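# Flip the grey finned box onto its fins

## Task

Turn the grey finned box upside down in place, so that it ends up resting flat on its fins with its feet pointing upward.

## Robot and tools

Robot: two arms, left_arm and right_arm, each ending in a two-finger parallel gripper. The fingers extend along the gripper's +z axis and close along its y axis. end_effector_position marks the point between the finger pads, roughly 1 cm short of the tips.

Frames: the scene frame has its origin at table-top height, halfway between the two nominal arm bases, with +z up and +x pointing out over the table. left_arm sits on the +y side; arm names do not match image sides. Actual bases: left_arm at (+0.026, +0.257, +0.013) m, quat_wxyz (+1.000, 0, 0, -0.019); right_arm at (+0.001, -0.338, +0.037) m, quat_wxyz (+1.000, 0, 0, +0.016). Each arm reports its hand pose, Hand target and wrist-camera pose in its own base frame. Fixed cameras and the table use the scene frame. Reported positions can be a few centimetres off, worse at long reach.

Command rows: every moving call uses rows of 14 numbers in [-1, 1]. The first 7 belong to left_arm: dx, dy, dz, rx, ry, rz, opening. The next 7 follow the same order for right_arm. Both arms must always be filled in. dx to rz are offsets, not poses. They count from that arm's Hand target as it stood when the action or move began, along that arm's own base axes. 1.0 equals 0.6 m for dx/dy/dz and 180 degrees for rx/ry/rz. rx, ry, rz form a single rotation vector about the Hand target position. A translation longer than 1.0 in total may be shortened. Sending the same offset again moves the arm further. All six pose numbers at 0 simply re-commands the current Hand target. Opening is absolute, not an offset: +1 is fully open (0.094 m) and -1 is shut. A 0 there is a real command, so to keep a gripper as it is, resend its present opening.

execute_actions(actions, cameras): actions is a list of actions. Each action is a table of up to 15 rows, one row per 1/30 s step; a short table repeats its last row. Every row of an action counts from the same start pose, not from the row before it. cameras is a list of names, ["all"], or []. If left out, you get all cameras when actions is empty and none otherwise. An empty actions list returns the full state, including the scene number.

move(target, speed, blend, opening_speed, grip_force, blocking, cameras): drives each gripper in a straight line toward its offset target. target is either one 14-number row or a list of up to 15 rows. All rows count from the same starting Hand targets. speed is in m/s, from 0.002 to 4.3, default 0.25; turning is capped at twice that in rad/s. You may give one speed per target. blend is in metres and rounds the corners of a list; 0 stops at each point. opening_speed is the rate of opening change per second on the -1..+1 scale, at least 0.2. grip_force is the pad force limit, 10 to 50 N, either one value or one per arm. It persists until changed, and lower values close slowly. blocking=false returns after about 0.5 s while the move continues. A move lasts at most 10 s. Paths ignore obstacles and the other arm.

The move: line reports the ending: done, off_target, moving, held or fault. limits=paced means a commanded pose was clipped; limits=held means steps were withheld. Neither done nor off_target tells you whether the arm is touching something.

wait(seconds 0-10, cameras): lets time run while the arms hold their commands. stop(cameras): brakes a running move. zoom_image(camera, region): region is [x0, y0, x1, y1] in pixels from the top-left corner, at most 504x504, taken from the newest image. read_manual(section): licence texts only. finished_scene(scene): ends the current scene and takes that scene's number. It cannot be undone, and the goal must hold with the robot let go.

Cameras: cam_head_left, cam_head_right, cam_high, cam_low, cam_left_wrist, cam_right_wrist, all 672x504.

Control behaviour: on each step the commanded orientation is clipped to within 40 degrees of the measured one. The Hand target in a result is the clipped command, and later offsets start from it. Grippers often stop a few centimetres short because of friction or load. Waiting does not close that gap; send the remaining distance as an offset. A blocked arm keeps pushing until you command its target back behind the gripper. Avoid paths close to an arm's own base, since they can flip its shoulder posture.

Result lines: grip_measured is the measured finger opening on the command scale. Empty it reads slightly wide; on a gripped hard part it reads a little narrow. To release, command well above grip_measured. grip_effort_nm is the gripper motor's averaged effort, negative when closing; it is not pad force. Joint torques are listed per joint in order, are noisy, and include the arm's own weight. Joint velocities reading within noise means the arm is at rest. Motor temperatures show a MOTOR HOT line at 85 °C. At 100 °C that arm goes limp for 30 s or more. Holding loads, long stretched poses and pushing at unreachable poses all heat the motors.

Avoid: the box falling off the table or being left off it; dropping it or letting go while it moves; slamming or pushing hard; striking fixed objects; any contact or squeeze between the two arms, including one gripper closing on the other's fingers. Slow moves soften contacts. Something may occasionally nudge loose objects.

Each tool is called after "Call:" as name(argument=value, ...) on one line, values as JSON.

## Session

Call:
execute_actions(actions=[])

Scene clock: 0.00 s.
left_arm: end_effector_position=(+0.6527, -0.4944, +0.2907) grip_measured=+1.000 grip_effort_nm=n/a end_effector_quat_wxyz=(+0.305, +0.732, +0.607, -0.050) | right_arm: end_effector_position=(+0.3471, -0.2391, +0.2552) grip_measured=+1.000 grip_effort_nm=n/a end_effector_quat_wxyz=(+0.253, +0.692, +0.642, -0.215)
Joint positions: left_arm=[-0.593 2.294 2.624 -1.321 0.258 1.085 0.094] | right_arm=[-0.362 1.247 1.116 -1.135 0.614 1.186 0.094]
Joint velocities: within noise
Joint torques (N m): no reading
Heat: left arm: hottest elbow 36 °C; right arm: hottest elbow 33 °C.
Hand target: left_arm +0.6557, -0.4964, +0.2943; +0.312, +0.731, +0.605, -0.048 | right_arm +0.3536, -0.2416, +0.2670; +0.264, +0.693, +0.637, -0.209
Tool commands: left_gripper/opening=+1.0 right_gripper/opening=+1.0

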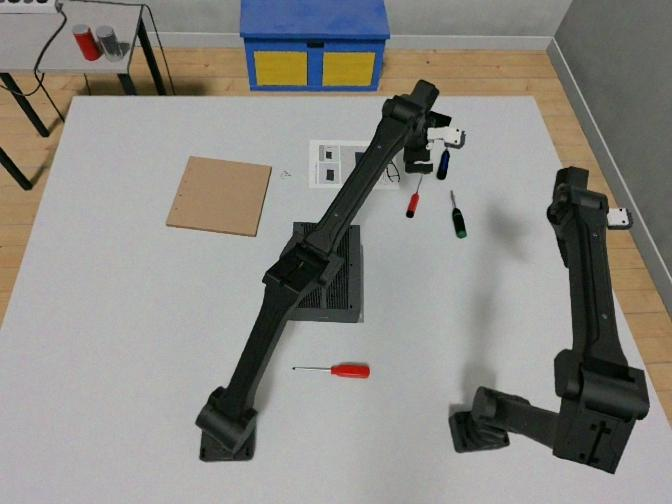

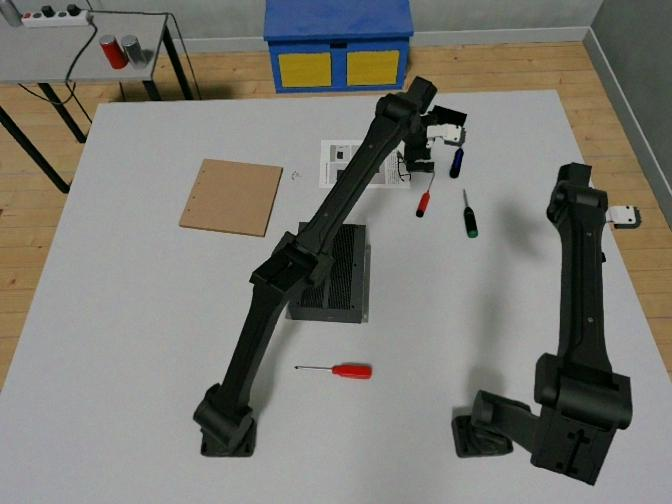

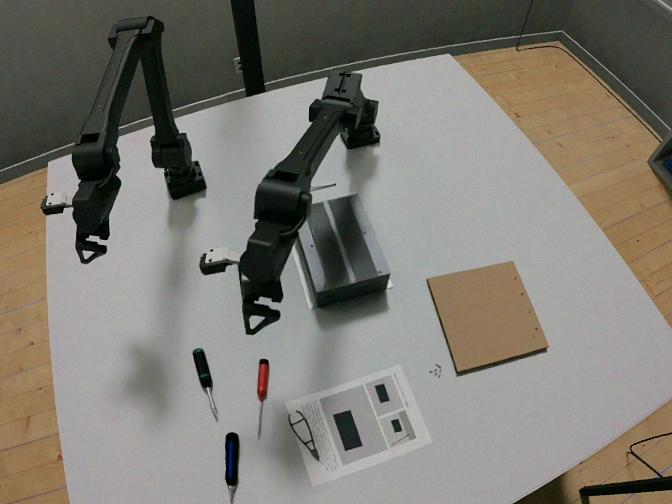

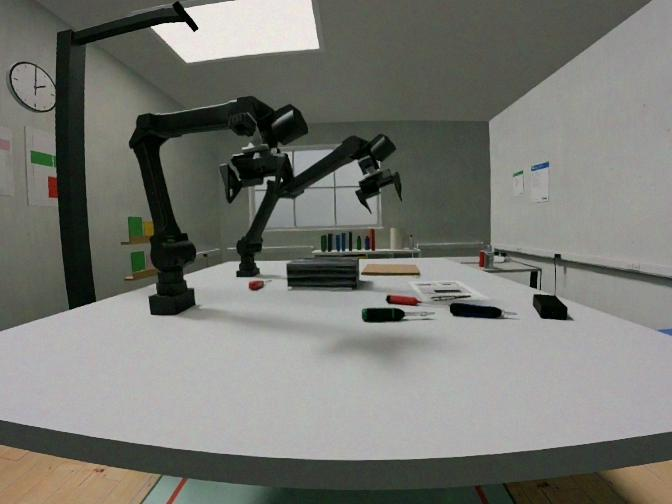

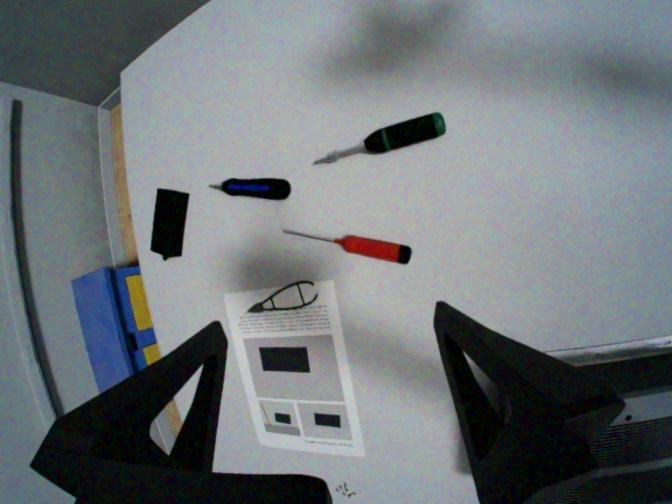

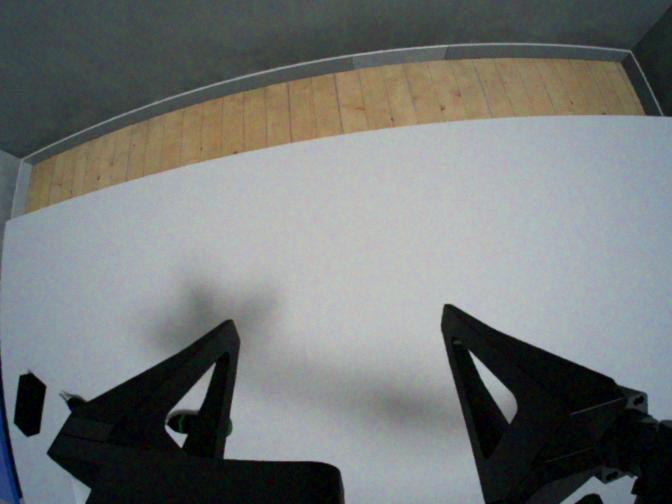

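Call:
move(target=[[-0.176,0.411,0.06,-0.111,0.226,0.211,1,0,0,0,0,0,0,1],[-0.376,0.794,-0.074,-0.2215,0.4527,0.4219,1,0.06,0.28,-0.07,0.164,0.0105,0.0153,1],[-0.393,0.794,-0.324,-0.2215,0.4527,0.4219,1,0.1273,0.5693,-0.245,0.328,0.0209,0.0305,1]], speed=0.35, blend=[0.05,0.05,0], cameras=["all"])

Scene clock: 31.43 s.
left_arm: end_effector_position=(+0.4178, -0.0240, +0.1060) grip_measured=+1.000 grip_effort_nm=0.02 end_effector_quat_wxyz=(+0.039, -0.075, +0.884, -0.459) | right_arm: end_effector_position=(+0.4261, +0.0945, +0.1190) grip_measured=+1.000 grip_effort_nm=-0.01 end_effector_quat_wxyz=(-0.124, +0.698, +0.696, +0.118)
Joint positions: left_arm=[0.288 1.636 1.006 -1.107 0.948 0.204 0.094] | right_arm=[0.085 1.54 1.124 -1.133 -0.342 1.662 0.094]
Joint torques (N m): left_arm=[-0.03 -9.82 7.16 0.76 0.71 -0.06] | right_arm=[0.56 -11.16 7.61 0.75 -0.31 0.07]
Heat: left arm: hottest elbow 42 °C; right arm: hottest elbow 39 °C.
Hand target: left_arm +0.4199, -0.0200, +0.0999; +0.040, -0.078, +0.884, -0.460 | right_arm +0.4301, +0.1000, +0.1200; -0.122, +0.696, +0.696, +0.122
Off the commanded pose: left_arm 0.008 m, 0 deg | right_arm 0.007 m, 1 deg.
move: done

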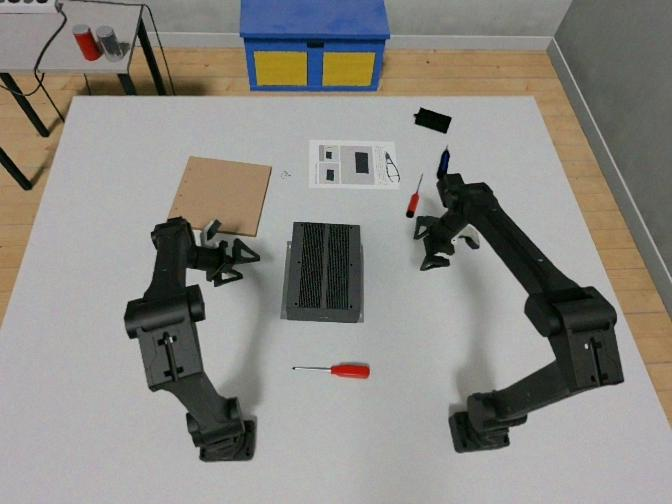

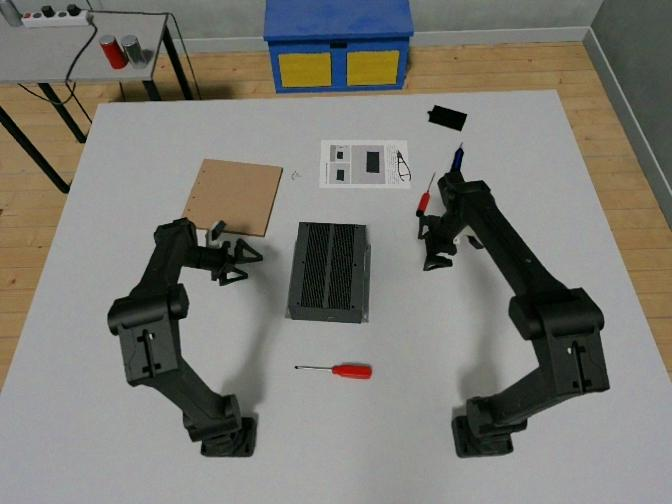

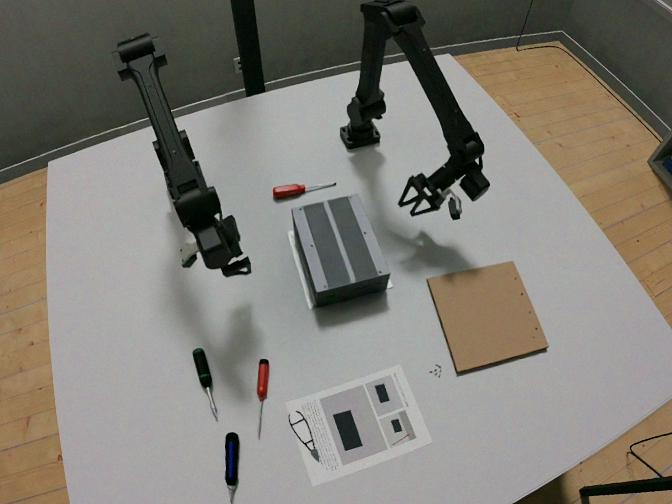

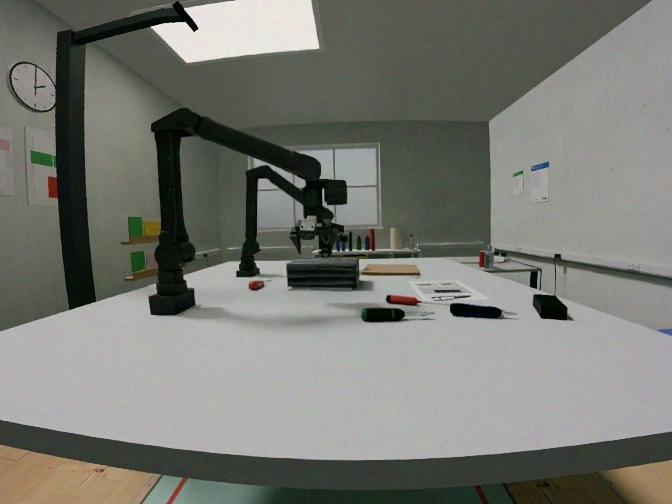

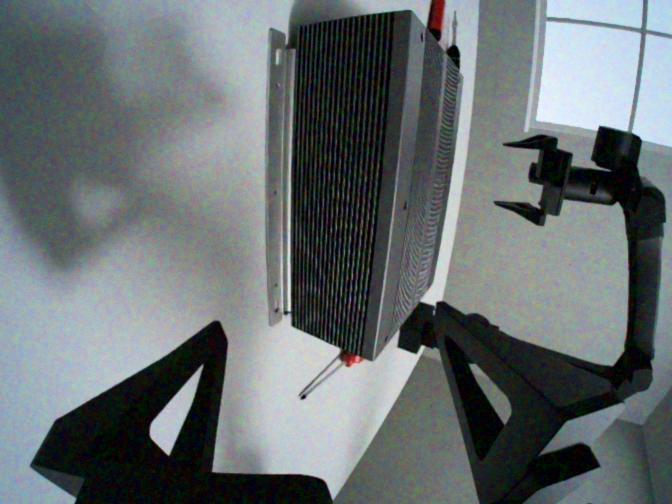

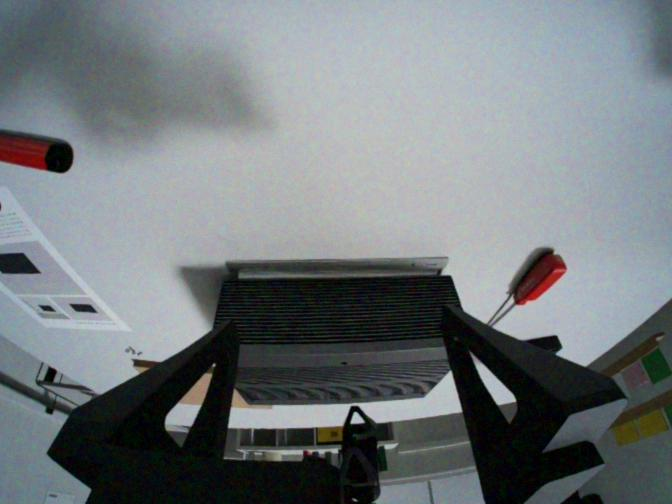

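Call:
zoom_image(camera="cam_right_wrist", region=[190, 230, 490, 420])

Call:
zoom_image(camera="cam_left_wrist", region=[240, 0, 480, 190])

Call:
zoom_image(camera="cam_left_wrist", region=[240, 190, 480, 380])

Scaled by 1.680 from the camera's 672x504 image, which has a finer 960x720 frame.

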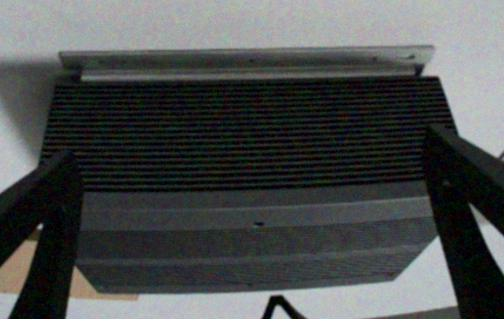

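Scaled by 2.100 from the camera's 672x504 image, which has a finer 960x720 frame.

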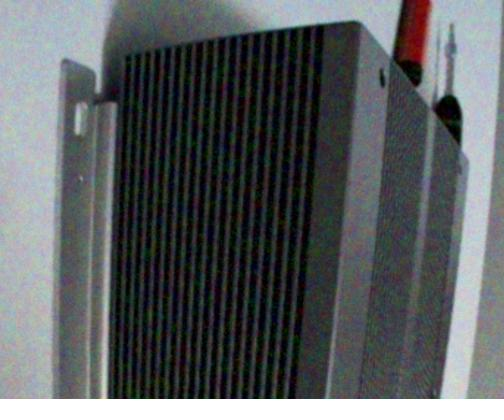

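Scaled by 2.100 from the camera's 672x504 image, which has a finer 960x720 frame.

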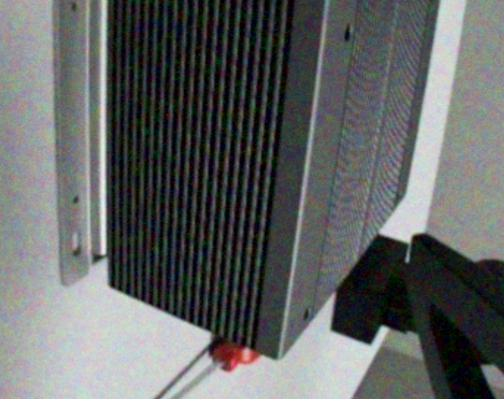

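Call:
move(target=[0.0573, -0.085, -0.112, 0, 0, -0.0556, 1, 0.003, 0.225, -0.188, 0.0556, 0, -0.032, 1], speed=0.15, cameras=["cam_left_wrist","cam_right_wrist","cam_head_left"])

Call:
zoom_image(camera="cam_head_left", region=[250, 190, 400, 340])

Scene clock: 94.83 s.
left_arm: end_effector_position=(+0.4418, -0.0700, +0.0359) grip_measured=+1.000 grip_effort_nm=0.02 end_effector_quat_wxyz=(-0.008, -0.013, +0.886, -0.464) | right_arm: end_effector_position=(+0.4312, +0.2294, +0.0090) grip_measured=+1.000 grip_effort_nm=-0.01 end_effector_quat_wxyz=(-0.175, +0.718, +0.647, +0.187)
Joint positions: left_arm=[0.165 1.856 1.077 -1.029 0.946 0.257 0.094] | right_arm=[0.328 1.737 0.988 -0.597 -0.47 2.056 0.094]
Joint torques (N m): left_arm=[-1.49 -11.52 8.55 0.58 0.51 0.01] | right_arm=[0.73 -11.28 6.04 1.31 -0.33 0.05]
Heat: left arm: hottest elbow 41 °C; right arm: hottest elbow 39 °C.
Hand target: left_arm +0.4543, -0.0710, +0.0327; +0.000, +0.000, +0.887, -0.462 | right_arm +0.4317, +0.2350, +0.0071; -0.176, +0.717, +0.647, +0.188
Off the commanded pose: left_arm 0.013 m, 2 deg | right_arm 0.006 m, 0 deg.
move: off_target (left_arm)
Images, in order (width x height): cam_head_left 672x504, cam_left_wrist 672x504, cam_right_wrist 672x504.

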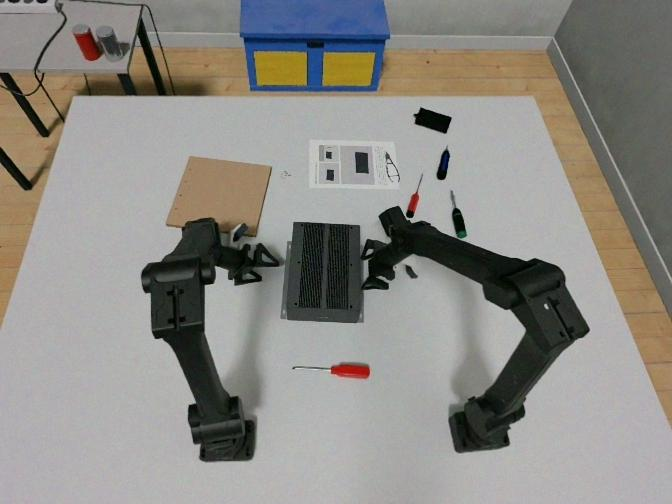

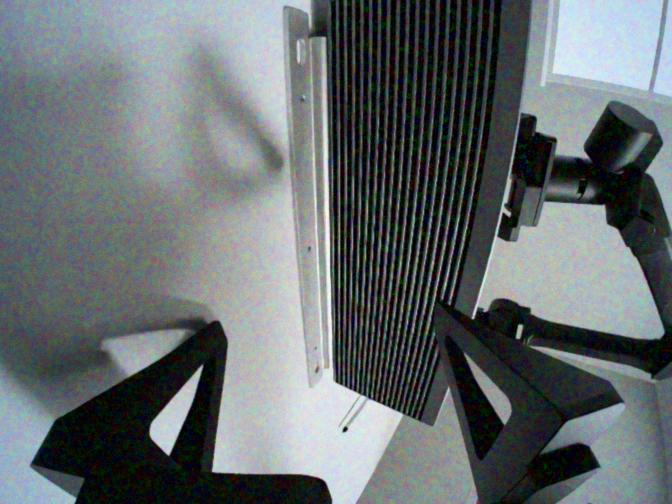

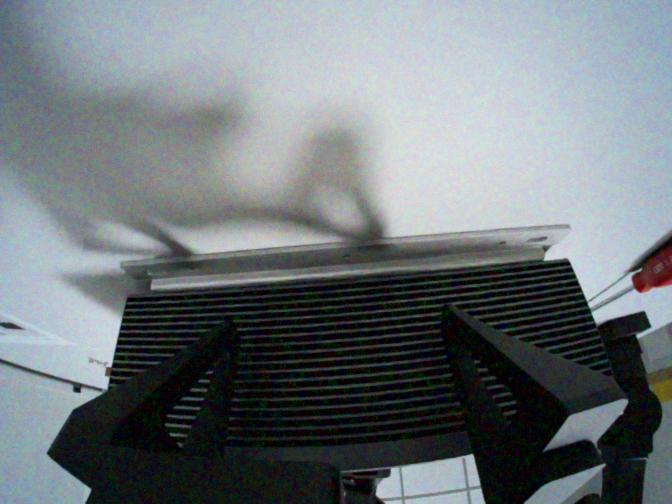

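Scaled by 3.360.

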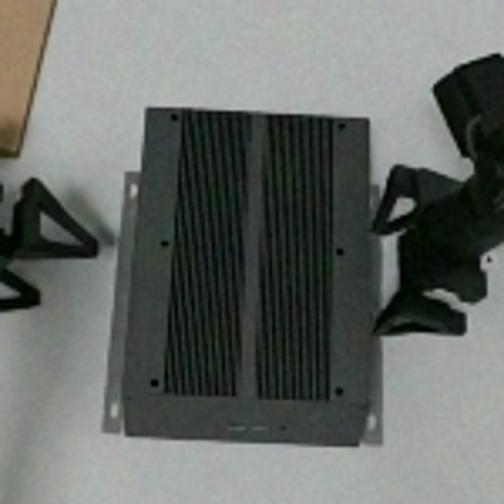

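Call:
move(target=[[0.015, -0.02, 0, 0, 0, 0, 1, -0.013, 0.015, -0.014, 0, 0, 0, 1],[0.015, -0.085, 0.0, 0, 0, 0, 1, -0.013, 0.083, -0.014, 0, 0, 0, 1]], speed=0.05, blend=[0.005, 0], cameras=["cam_left_wrist","cam_right_wrist"])

Scene clock: 106.27 s.
left_arm: end_effector_position=(+0.4660, -0.1020, +0.0342) grip_measured=+1.000 grip_effort_nm=0.02 end_effector_quat_wxyz=(+0.010, -0.010, +0.889, -0.457) | right_arm: end_effector_position=(+0.4174, +0.2398, -0.0140) grip_measured=+1.000 grip_effort_nm=-0.01 end_effector_quat_wxyz=(-0.176, +0.722, +0.648, +0.164)
Joint positions: left_arm=[0.086 1.856 1.088 -0.875 0.948 0.101 0.094] | right_arm=[0.365 1.776 0.973 -0.572 -0.448 2.088 0.094]
Joint torques (N m): left_arm=[-4.37 -13.16 6.3 0.94 1.06 -0.33] | right_arm=[5.13 -12.16 9.39 1.05 -1.45 0.03]
Heat: left arm: hottest elbow 42 °C; right arm: hottest elbow 39 °C.
Hand target: left_arm +0.4633, -0.1221, +0.0327; +0.000, +0.000, +0.887, -0.462 | right_arm +0.4239, +0.2847, -0.0013; -0.176, +0.717, +0.647, +0.188
Off the commanded pose: left_arm 0.020 m, 2 deg | right_arm 0.047 m, 3 deg.
joint sent to its limit (right arm) — joint 6 (wrist roll), upper limit. The joint targets are off in position and orientation.
move: off_target (left_arm, right_arm)
Images, in order (width x height): cam_left_wrist 672x504, cam_right_wrist 672x504.

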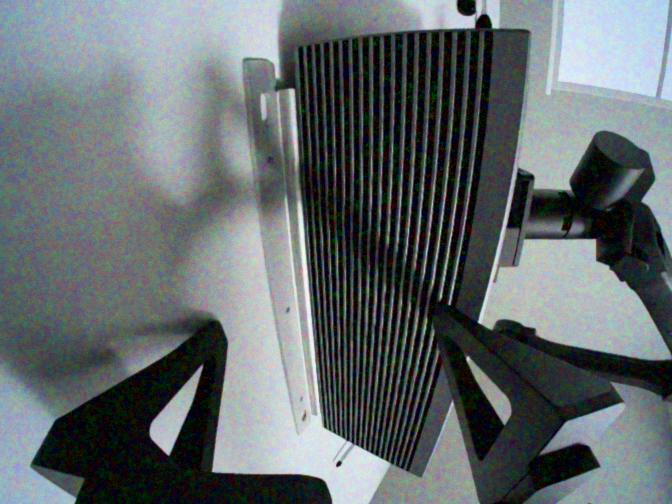

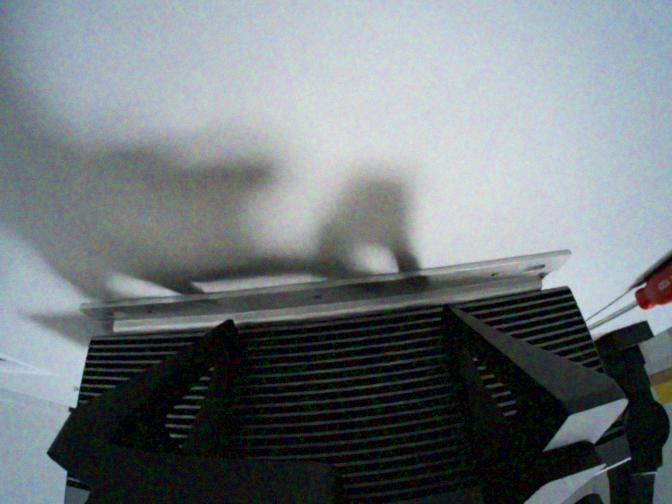

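Call:
move(target=[[-0.01, -0.075, 0, 0, 0, 0, 1, 0, 0.09, 0.01, 0, 0, 0, 1],[-0.01, -0.133, 0.158, 0, 0, 0, 1, 0, 0.09, 0.01, 0, 0, 0, 1],[-0.01, -0.175, 0.233, 0, 0, 0, 1, 0, 0.09, 0.01, 0, 0, 0, 1]], speed=0.06, blend=[0.005, 0.02, 0], cameras=["cam_left_wrist","cam_right_wrist","cam_high"])

Scene clock: 127.07 s.
left_arm: end_effector_position=(+0.4659, -0.1337, +0.1335) grip_measured=+0.998 grip_effort_nm=0.12 end_effector_quat_wxyz=(+0.013, -0.095, +0.897, -0.432) | right_arm: end_effector_position=(+0.4101, +0.2417, -0.0199) grip_measured=+1.000 grip_effort_nm=-0.01 end_effector_quat_wxyz=(-0.188, +0.728, +0.648, +0.124)
Joint positions: left_arm=[0.003 1.611 1.088 -0.885 0.884 -0.286 0.094] | right_arm=[0.377 1.808 1.014 -0.665 -0.441 2.088 0.094]
Joint torques (N m): left_arm=[-15.03 -14.15 11.56 0.39 3.11 -0.02] | right_arm=[10.58 -11.93 11.85 2.63 -2.78 0.03]
Heat: left arm: hottest elbow 42 °C; right arm: hottest elbow 40 °C.
Hand target: left_arm +0.4572, -0.2271, +0.1725; +0.000, +0.000, +0.887, -0.462 | right_arm +0.4239, +0.3389, +0.0047; -0.176, +0.717, +0.647, +0.188
Off the commanded pose: left_arm 0.102 m, 12 deg | right_arm 0.101 m, 8 deg.
joint sent to its limit (right arm) — joint 6 (wrist roll), upper limit. The joint targets are off in position and orientation.
move: off_target (left_arm, right_arm)
Images, in order (width x height): cam_high 672x504, cam_left_wrist 672x504, cam_right_wrist 672x504.

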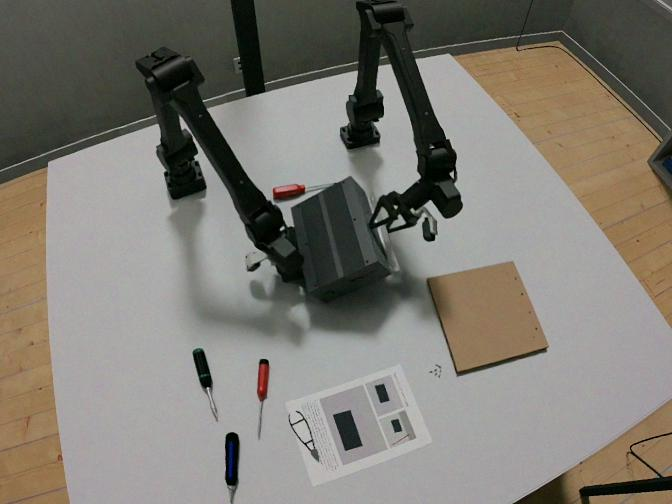

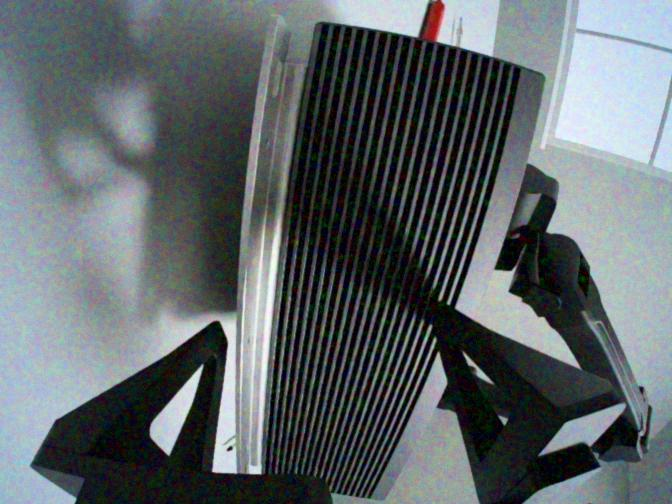

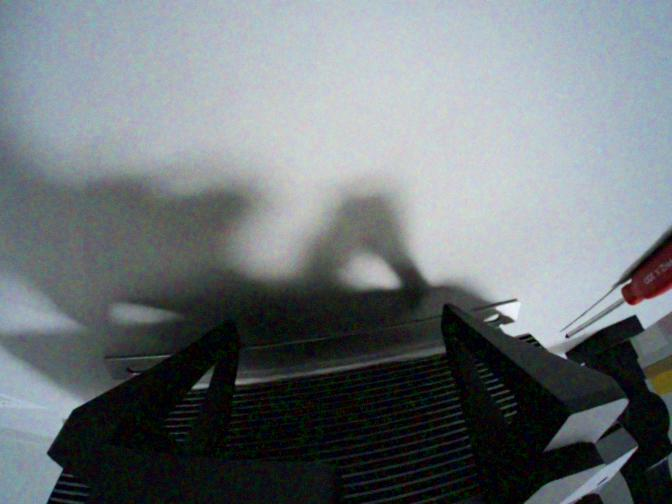

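Call:
move(target=[0, -0.0163, -0.0157, -0.0833, 0, 0, 1, 0, 0.0, 0, 0, 0, 0, 1], speed=0.12, cameras=["cam_left_wrist","cam_right_wrist"])

Scene clock: 139.07 s.
left_arm: end_effector_position=(+0.4744, -0.1620, +0.1540) grip_measured=+1.000 grip_effort_nm=0.00 end_effector_quat_wxyz=(+0.039, -0.055, +0.827, -0.558) | right_arm: end_effector_position=(+0.4094, +0.2433, -0.0199) grip_measured=+1.000 grip_effort_nm=-0.01 end_effector_quat_wxyz=(-0.192, +0.727, +0.648, +0.125)
Joint positions: left_arm=[-0.004 1.632 1.033 -0.638 1.164 -0.358 0.094] | right_arm=[0.378 1.81 1.014 -0.664 -0.45 2.088 0.094]
Joint torques (N m): left_arm=[-12.81 -11.99 8.61 1.89 1.93 -0.46] | right_arm=[11.4 -12.75 12.04 2.55 -2.47 0.01]
Heat: left arm: hottest elbow 44 °C; right arm: hottest elbow 41 °C.
Hand target: left_arm +0.4573, -0.2368, +0.1632; +0.000, +0.000, +0.819, -0.574 | right_arm +0.4240, +0.3388, +0.0047; -0.176, +0.717, +0.647, +0.188
Off the commanded pose: left_arm 0.077 m, 8 deg | right_arm 0.100 m, 8 deg.
joint sent to its limit (right arm) — joint 6 (wrist roll), upper limit. The joint targets are off in position and orientation.
move: off_target (left_arm, right_arm)
Images, in order (width x height): cam_left_wrist 672x504, cam_right_wrist 672x504.

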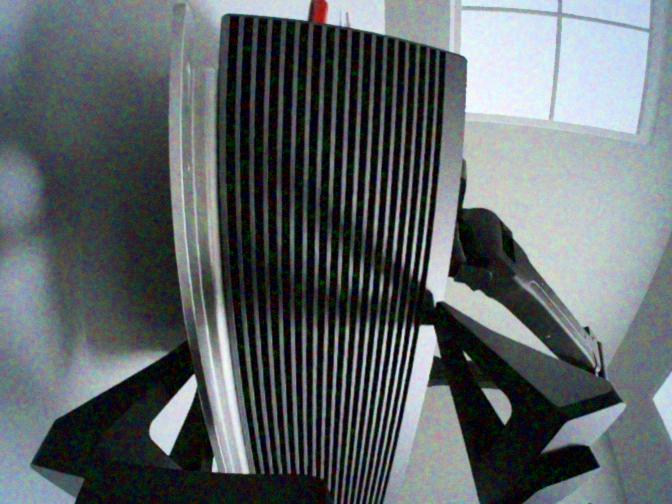

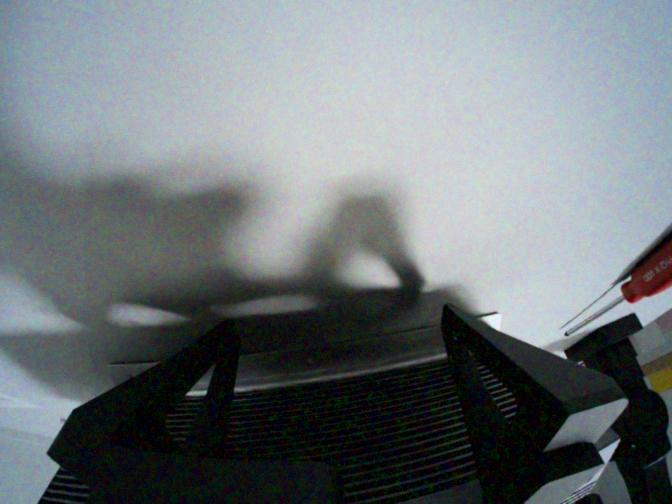

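Call:
move(target=[0, 0.0, 0.0, 0, 0, 0, 0.6, 0, 0.0, 0, 0, 0, 0, 1], speed=0.12, opening_speed=1.0)

Call:
move(target=[0, 0.135, 0.0, 0.03, 0, 0, 0.6, 0, -0.11, 0, 0, 0, 0, 1], speed=0.08, cameras=["cam_left_wrist","cam_right_wrist"])

Scene clock: 157.70 s.
left_arm: end_effector_position=(+0.4760, -0.1629, +0.1564) grip_measured=+0.608 grip_effort_nm=-0.94 end_effector_quat_wxyz=(+0.043, -0.051, +0.824, -0.563) | right_arm: end_effector_position=(+0.4095, +0.2435, -0.0199) grip_measured=+1.000 grip_effort_nm=-0.01 end_effector_quat_wxyz=(-0.193, +0.727, +0.648, +0.125)
Joint positions: left_arm=[-0.004 1.631 1.033 -0.622 1.174 -0.362 0.076] | right_arm=[0.378 1.81 1.014 -0.664 -0.451 2.089 0.094]
Joint torques (N m): left_arm=[-12.86 -11.99 8.59 1.55 1.49 -0.47] | right_arm=[10.87 -12.57 11.86 2.66 -2.42 -0.04]
Heat: left arm: hottest elbow 44 °C; right arm: hottest elbow 43 °C.
Hand target: left_arm +0.4573, -0.2368, +0.1631; +0.000, +0.000, +0.819, -0.574 | right_arm +0.4240, +0.3388, +0.0048; -0.176, +0.717, +0.647, +0.188
Off the commanded pose: left_arm 0.077 m, 8 deg | right_arm 0.100 m, 8 deg.
joint sent to its limit (right arm) — joint 6 (wrist roll), upper limit. The joint targets are off in position and orientation.
move: off_target (left_arm, right_arm)

Scene clock: 159.77 s.
left_arm: end_effector_position=(+0.4505, -0.1456, +0.1570) grip_measured=+0.599 grip_effort_nm=0.06 end_effector_quat_wxyz=(+0.003, -0.015, +0.846, -0.533) | right_arm: end_effector_position=(+0.4110, +0.2510, -0.0184) grip_measured=+1.000 grip_effort_nm=-0.01 end_effector_quat_wxyz=(-0.192, +0.717, +0.653, +0.149)
Joint positions: left_arm=[0.026 1.652 1.111 -1.037 1.125 -0.005 0.075] | right_arm=[0.386 1.8 0.994 -0.603 -0.466 2.089 0.094]
Joint torques (N m): left_arm=[-2.84 -11.05 10.47 -0.12 0.79 0.06] | right_arm=[1.55 -15.5 7.24 1.63 -0.66 -0.04]
Heat: left arm: hottest elbow 44 °C; right arm: hottest elbow 43 °C.
Hand target: left_arm +0.4572, -0.1559, +0.1631; +0.000, +0.000, +0.845, -0.534 | right_arm +0.4240, +0.2729, +0.0049; -0.176, +0.717, +0.647, +0.189
Off the commanded pose: left_arm 0.014 m, 2 deg | right_arm 0.034 m, 5 deg.
joint sent to its limit (right arm) — joint 6 (wrist roll), upper limit. The joint targets are off in orientation, not in position.
move: off_target (left_arm, right_arm)
Images, in order (width x height): cam_left_wrist 672x504, cam_right_wrist 672x504.

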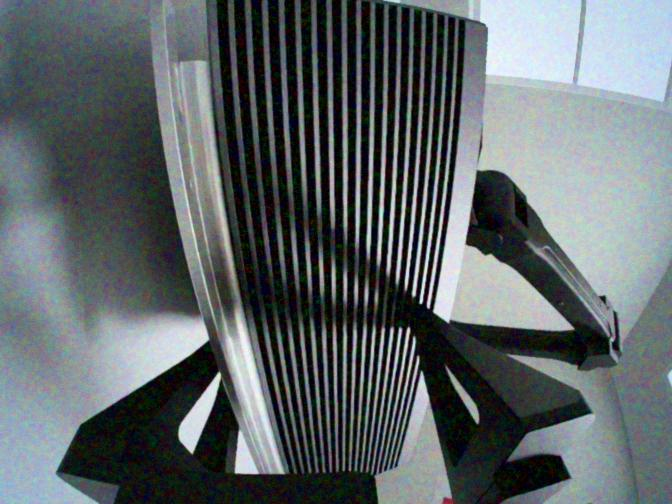

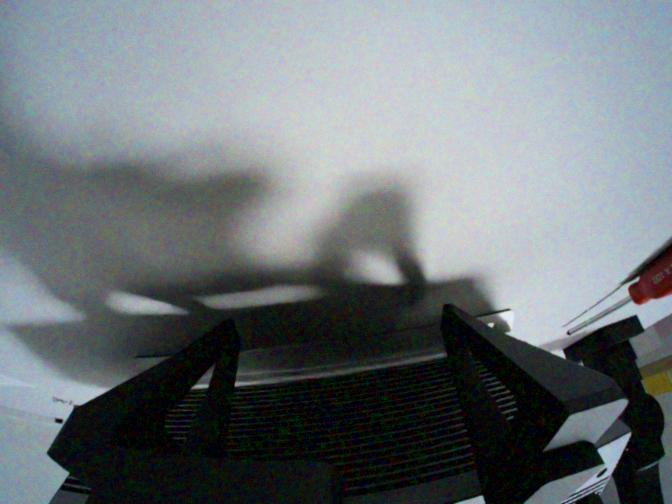

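Call:
move(target=[[0, 0.013, 0.008, 0.0667, 0, 0, 0.6, 0, -0.05, 0.0, 0, 0, 0, 1],[0, 0.013, 0.008, 0.0667, 0, 0, -1, 0, -0.25, 0.03, 0, 0, 0, 1]], speed=0.1, cameras=["cam_left_wrist","cam_right_wrist","cam_high"])

Scene clock: 185.60 s.
left_arm: end_effector_position=(+0.4515, -0.1476, +0.1668) grip_measured=-0.839 grip_effort_nm=-1.01 end_effector_quat_wxyz=(+0.006, +0.009, +0.894, -0.448) | right_arm: end_effector_position=(+0.4212, +0.1267, +0.0166) grip_measured=+1.000 grip_effort_nm=-0.01 end_effector_quat_wxyz=(-0.178, +0.718, +0.647, +0.183)
Joint positions: left_arm=[-0.017 1.606 1.169 -1.106 0.929 -0.01 0.008] | right_arm=[0.099 1.677 0.934 -0.736 -0.509 1.798 0.094]
Joint torques (N m): left_arm=[-1.03 -11.05 9.89 0.27 0.2 -0.37] | right_arm=[-1.44 -11.69 6.17 0.28 -0.41 -0.08]
Heat: left arm: hottest elbow 46 °C; right arm: hottest elbow 43 °C.
Hand target: left_arm +0.4573, -0.1480, +0.1679; +0.000, +0.000, +0.896, -0.443 | right_arm +0.4240, +0.1229, +0.0228; -0.176, +0.717, +0.647, +0.189
Off the commanded pose: left_arm 0.006 m, 1 deg | right_arm 0.008 m, 1 deg.
move: done; target 2's new opening was sent with left_arm's hand 0.007 m and 3 deg from that target
Images, in order (width x height): cam_high 672x504, cam_left_wrist 672x504, cam_right_wrist 672x504.

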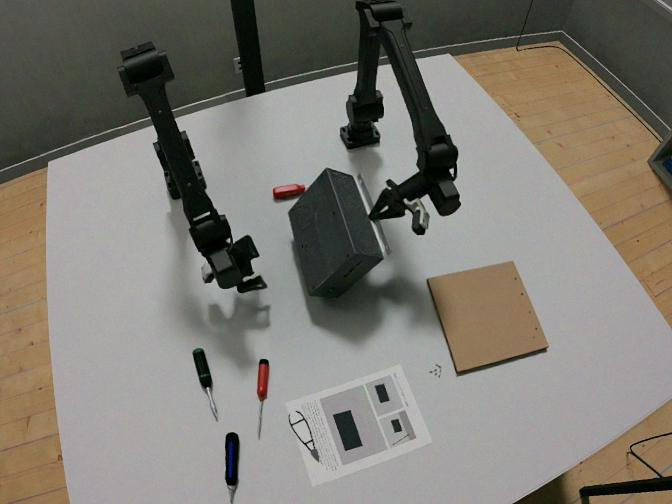

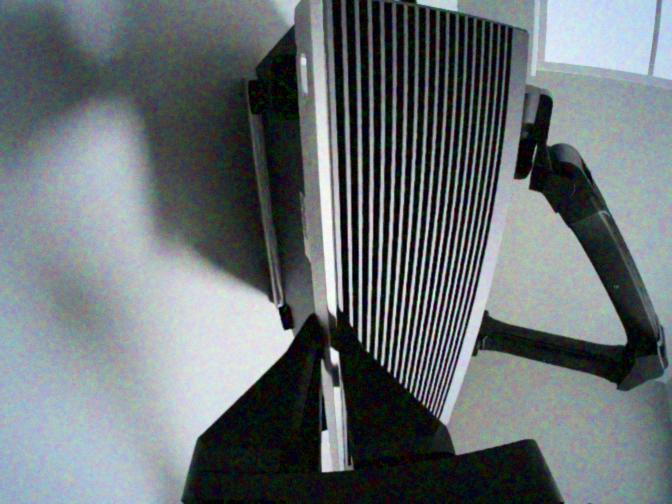

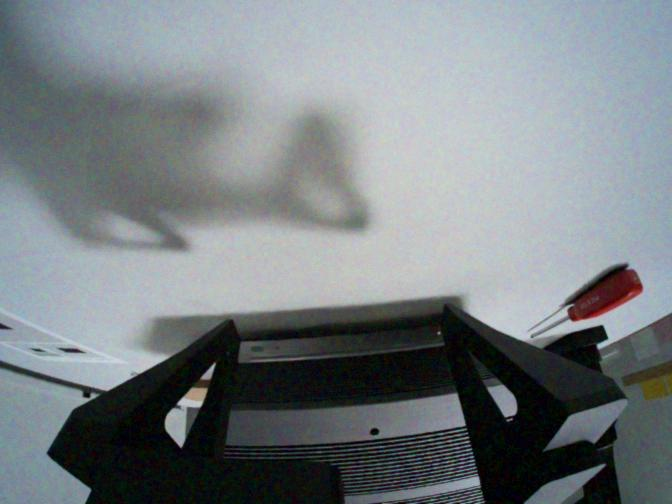

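Call:
move(target=[[0.005, -0.1, 0.05, 0.1, -0.004, 0, -1, 0, -0.1, 0.1, 0, 0, 0, 1],[0.005, -0.09, 0.14, 0.1, -0.004, 0, -1, 0, -0.1, 0.1, 0, 0, 0, 1],[0.005, 0.08, 0.195, 0.1, -0.004, 0, -1, 0, -0.1, 0.1, 0, 0, 0, 1]], speed=0.07, blend=[0.01, 0.02, 0], cameras=["cam_left_wrist","cam_right_wrist","cam_high","cam_head_left"])

Scene clock: 214.93 s.
left_arm: end_effector_position=(+0.4391, -0.0971, +0.2102) grip_measured=-0.793 grip_effort_nm=-1.02 end_effector_quat_wxyz=(-0.043, +0.017, +0.963, -0.266) | right_arm: end_effector_position=(+0.4064, +0.0688, +0.0657) grip_measured=+1.000 grip_effort_nm=-0.01 end_effector_quat_wxyz=(-0.191, +0.720, +0.645, +0.171)
Joint positions: left_arm=[-0.017 1.566 1.364 -1.464 0.537 0.044 0.01] | right_arm=[-0.042 1.584 0.978 -0.989 -0.517 1.633 0.094]
Joint torques (N m): left_arm=[0.67 -16.38 17.88 -1.87 3.1 -0.57] | right_arm=[-1.55 -11.69 9.39 0.06 -0.46 -0.12]
Heat: left arm: hottest elbow 46 °C; right arm: hottest elbow 40 °C.
Hand target: left_arm +0.4603, -0.1000, +0.2850; +0.006, +0.003, +0.955, -0.297 | right_arm +0.4240, +0.0628, +0.0828; -0.176, +0.717, +0.647, +0.189
Off the commanded pose: left_arm 0.078 m, 7 deg | right_arm 0.025 m, 3 deg.
move: off_target (left_arm, right_arm)
Images, in order (width x height): cam_head_left 672x504, cam_high 672x504, cam_left_wrist 672x504, cam_right_wrist 672x504.

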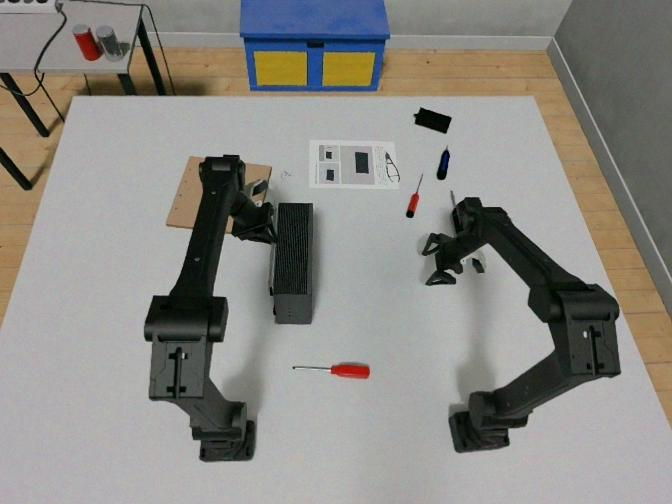

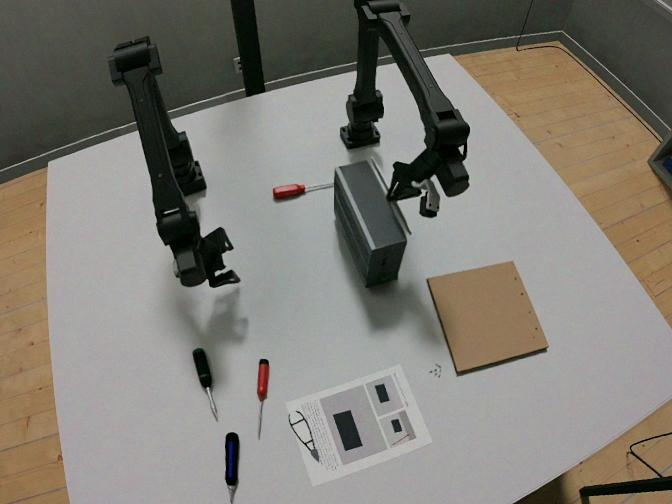

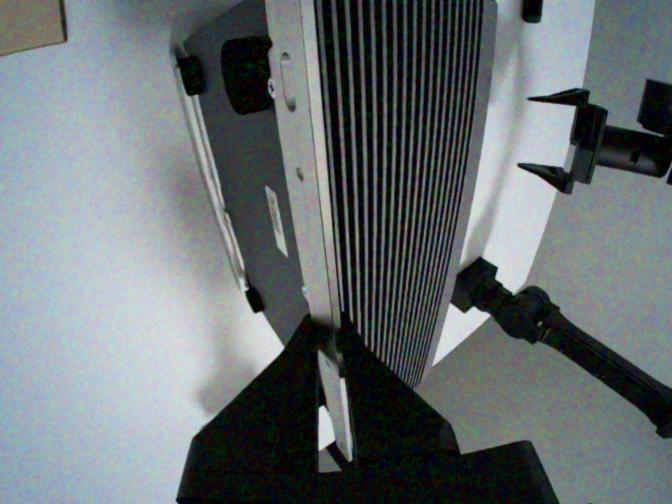

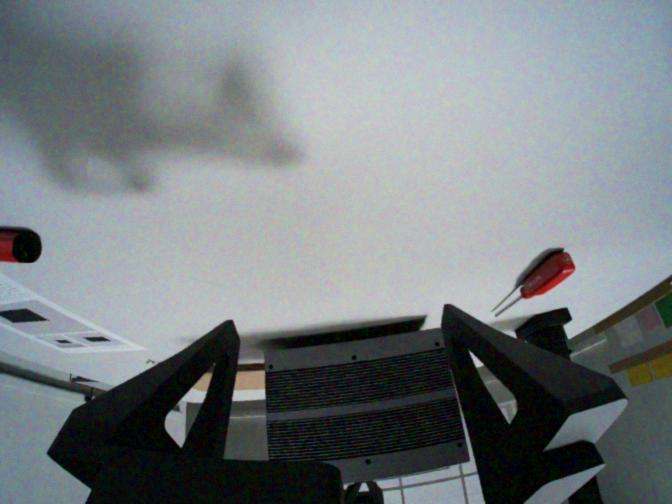

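Call:
move(target=[[0, -0.079, -0.105, 0.15, 0.009, 0, -1, 0, 0, 0, 0, 0, 0, 1],[0, -0.115, -0.135, 0.185, 0.011, 0, -1, 0, 0, 0, 0, 0, 0, 1]], speed=[0.06, 0.04], blend=[0.005, 0], cameras=["cam_left_wrist","cam_right_wrist","cam_high","cam_head_left"])

Scene clock: 239.27 s.
left_arm: end_effector_position=(+0.4401, -0.1587, +0.2083) grip_measured=-0.838 grip_effort_nm=-1.01 end_effector_quat_wxyz=(-0.020, +0.010, +1.000, -0.011) | right_arm: end_effector_position=(+0.4064, +0.0688, +0.0657) grip_measured=+1.000 grip_effort_nm=-0.01 end_effector_quat_wxyz=(-0.191, +0.720, +0.645, +0.171)
Joint positions: left_arm=[-0.333 1.591 1.455 -1.467 0.034 -0.313 0.008] | right_arm=[-0.042 1.584 0.978 -0.989 -0.517 1.633 0.094]
Joint torques (N m): left_arm=[-1.44 -9.17 12.22 1.44 -0.07 -0.51] | right_arm=[-1.67 -11.4 9.39 0.18 -0.44 -0.1]
Heat: left arm: hottest elbow 58 °C; right arm: hottest elbow 42 °C.
Hand target: left_arm +0.4602, -0.1691, +0.2039; -0.012, -0.001, +1.000, -0.011 | right_arm +0.4240, +0.0628, +0.0828; -0.176, +0.717, +0.647, +0.189
Off the commanded pose: left_arm 0.023 m, 2 deg | right_arm 0.025 m, 3 deg.
move: off_target (left_arm, right_arm)
Images, in order (width x height): cam_head_left 672x504, cam_high 672x504, cam_left_wrist 672x504, cam_right_wrist 672x504.

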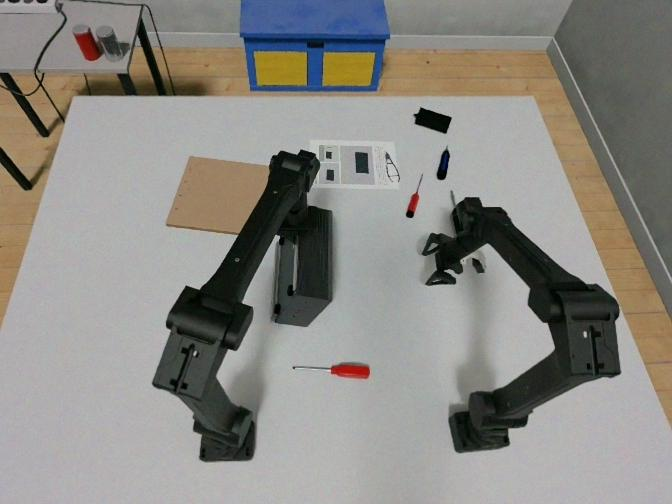

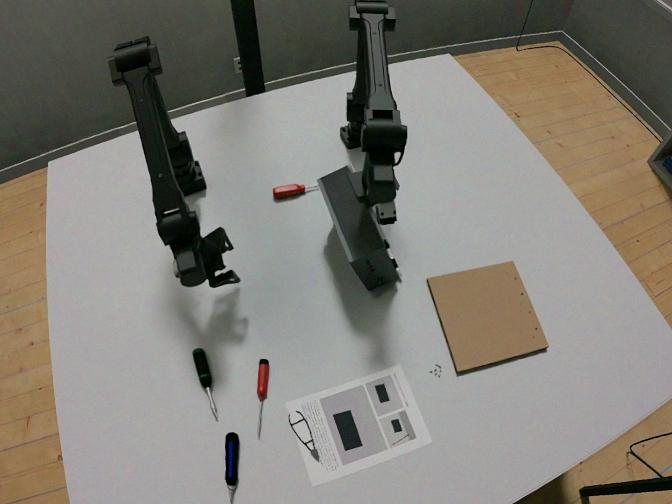

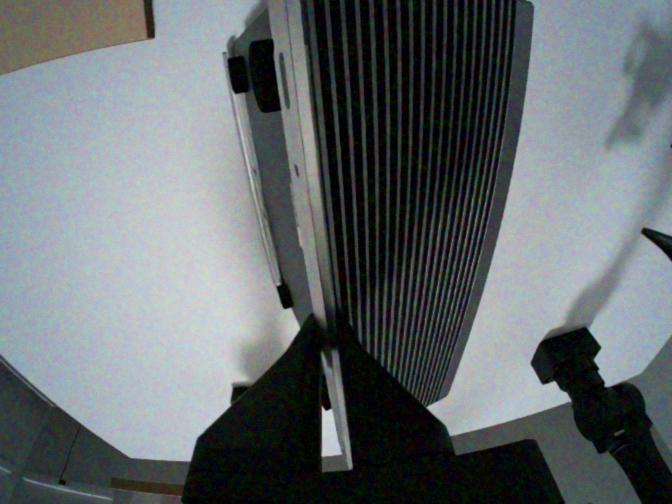

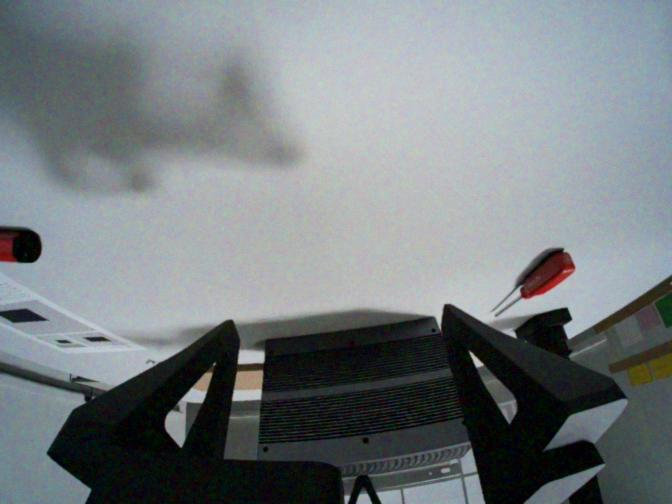

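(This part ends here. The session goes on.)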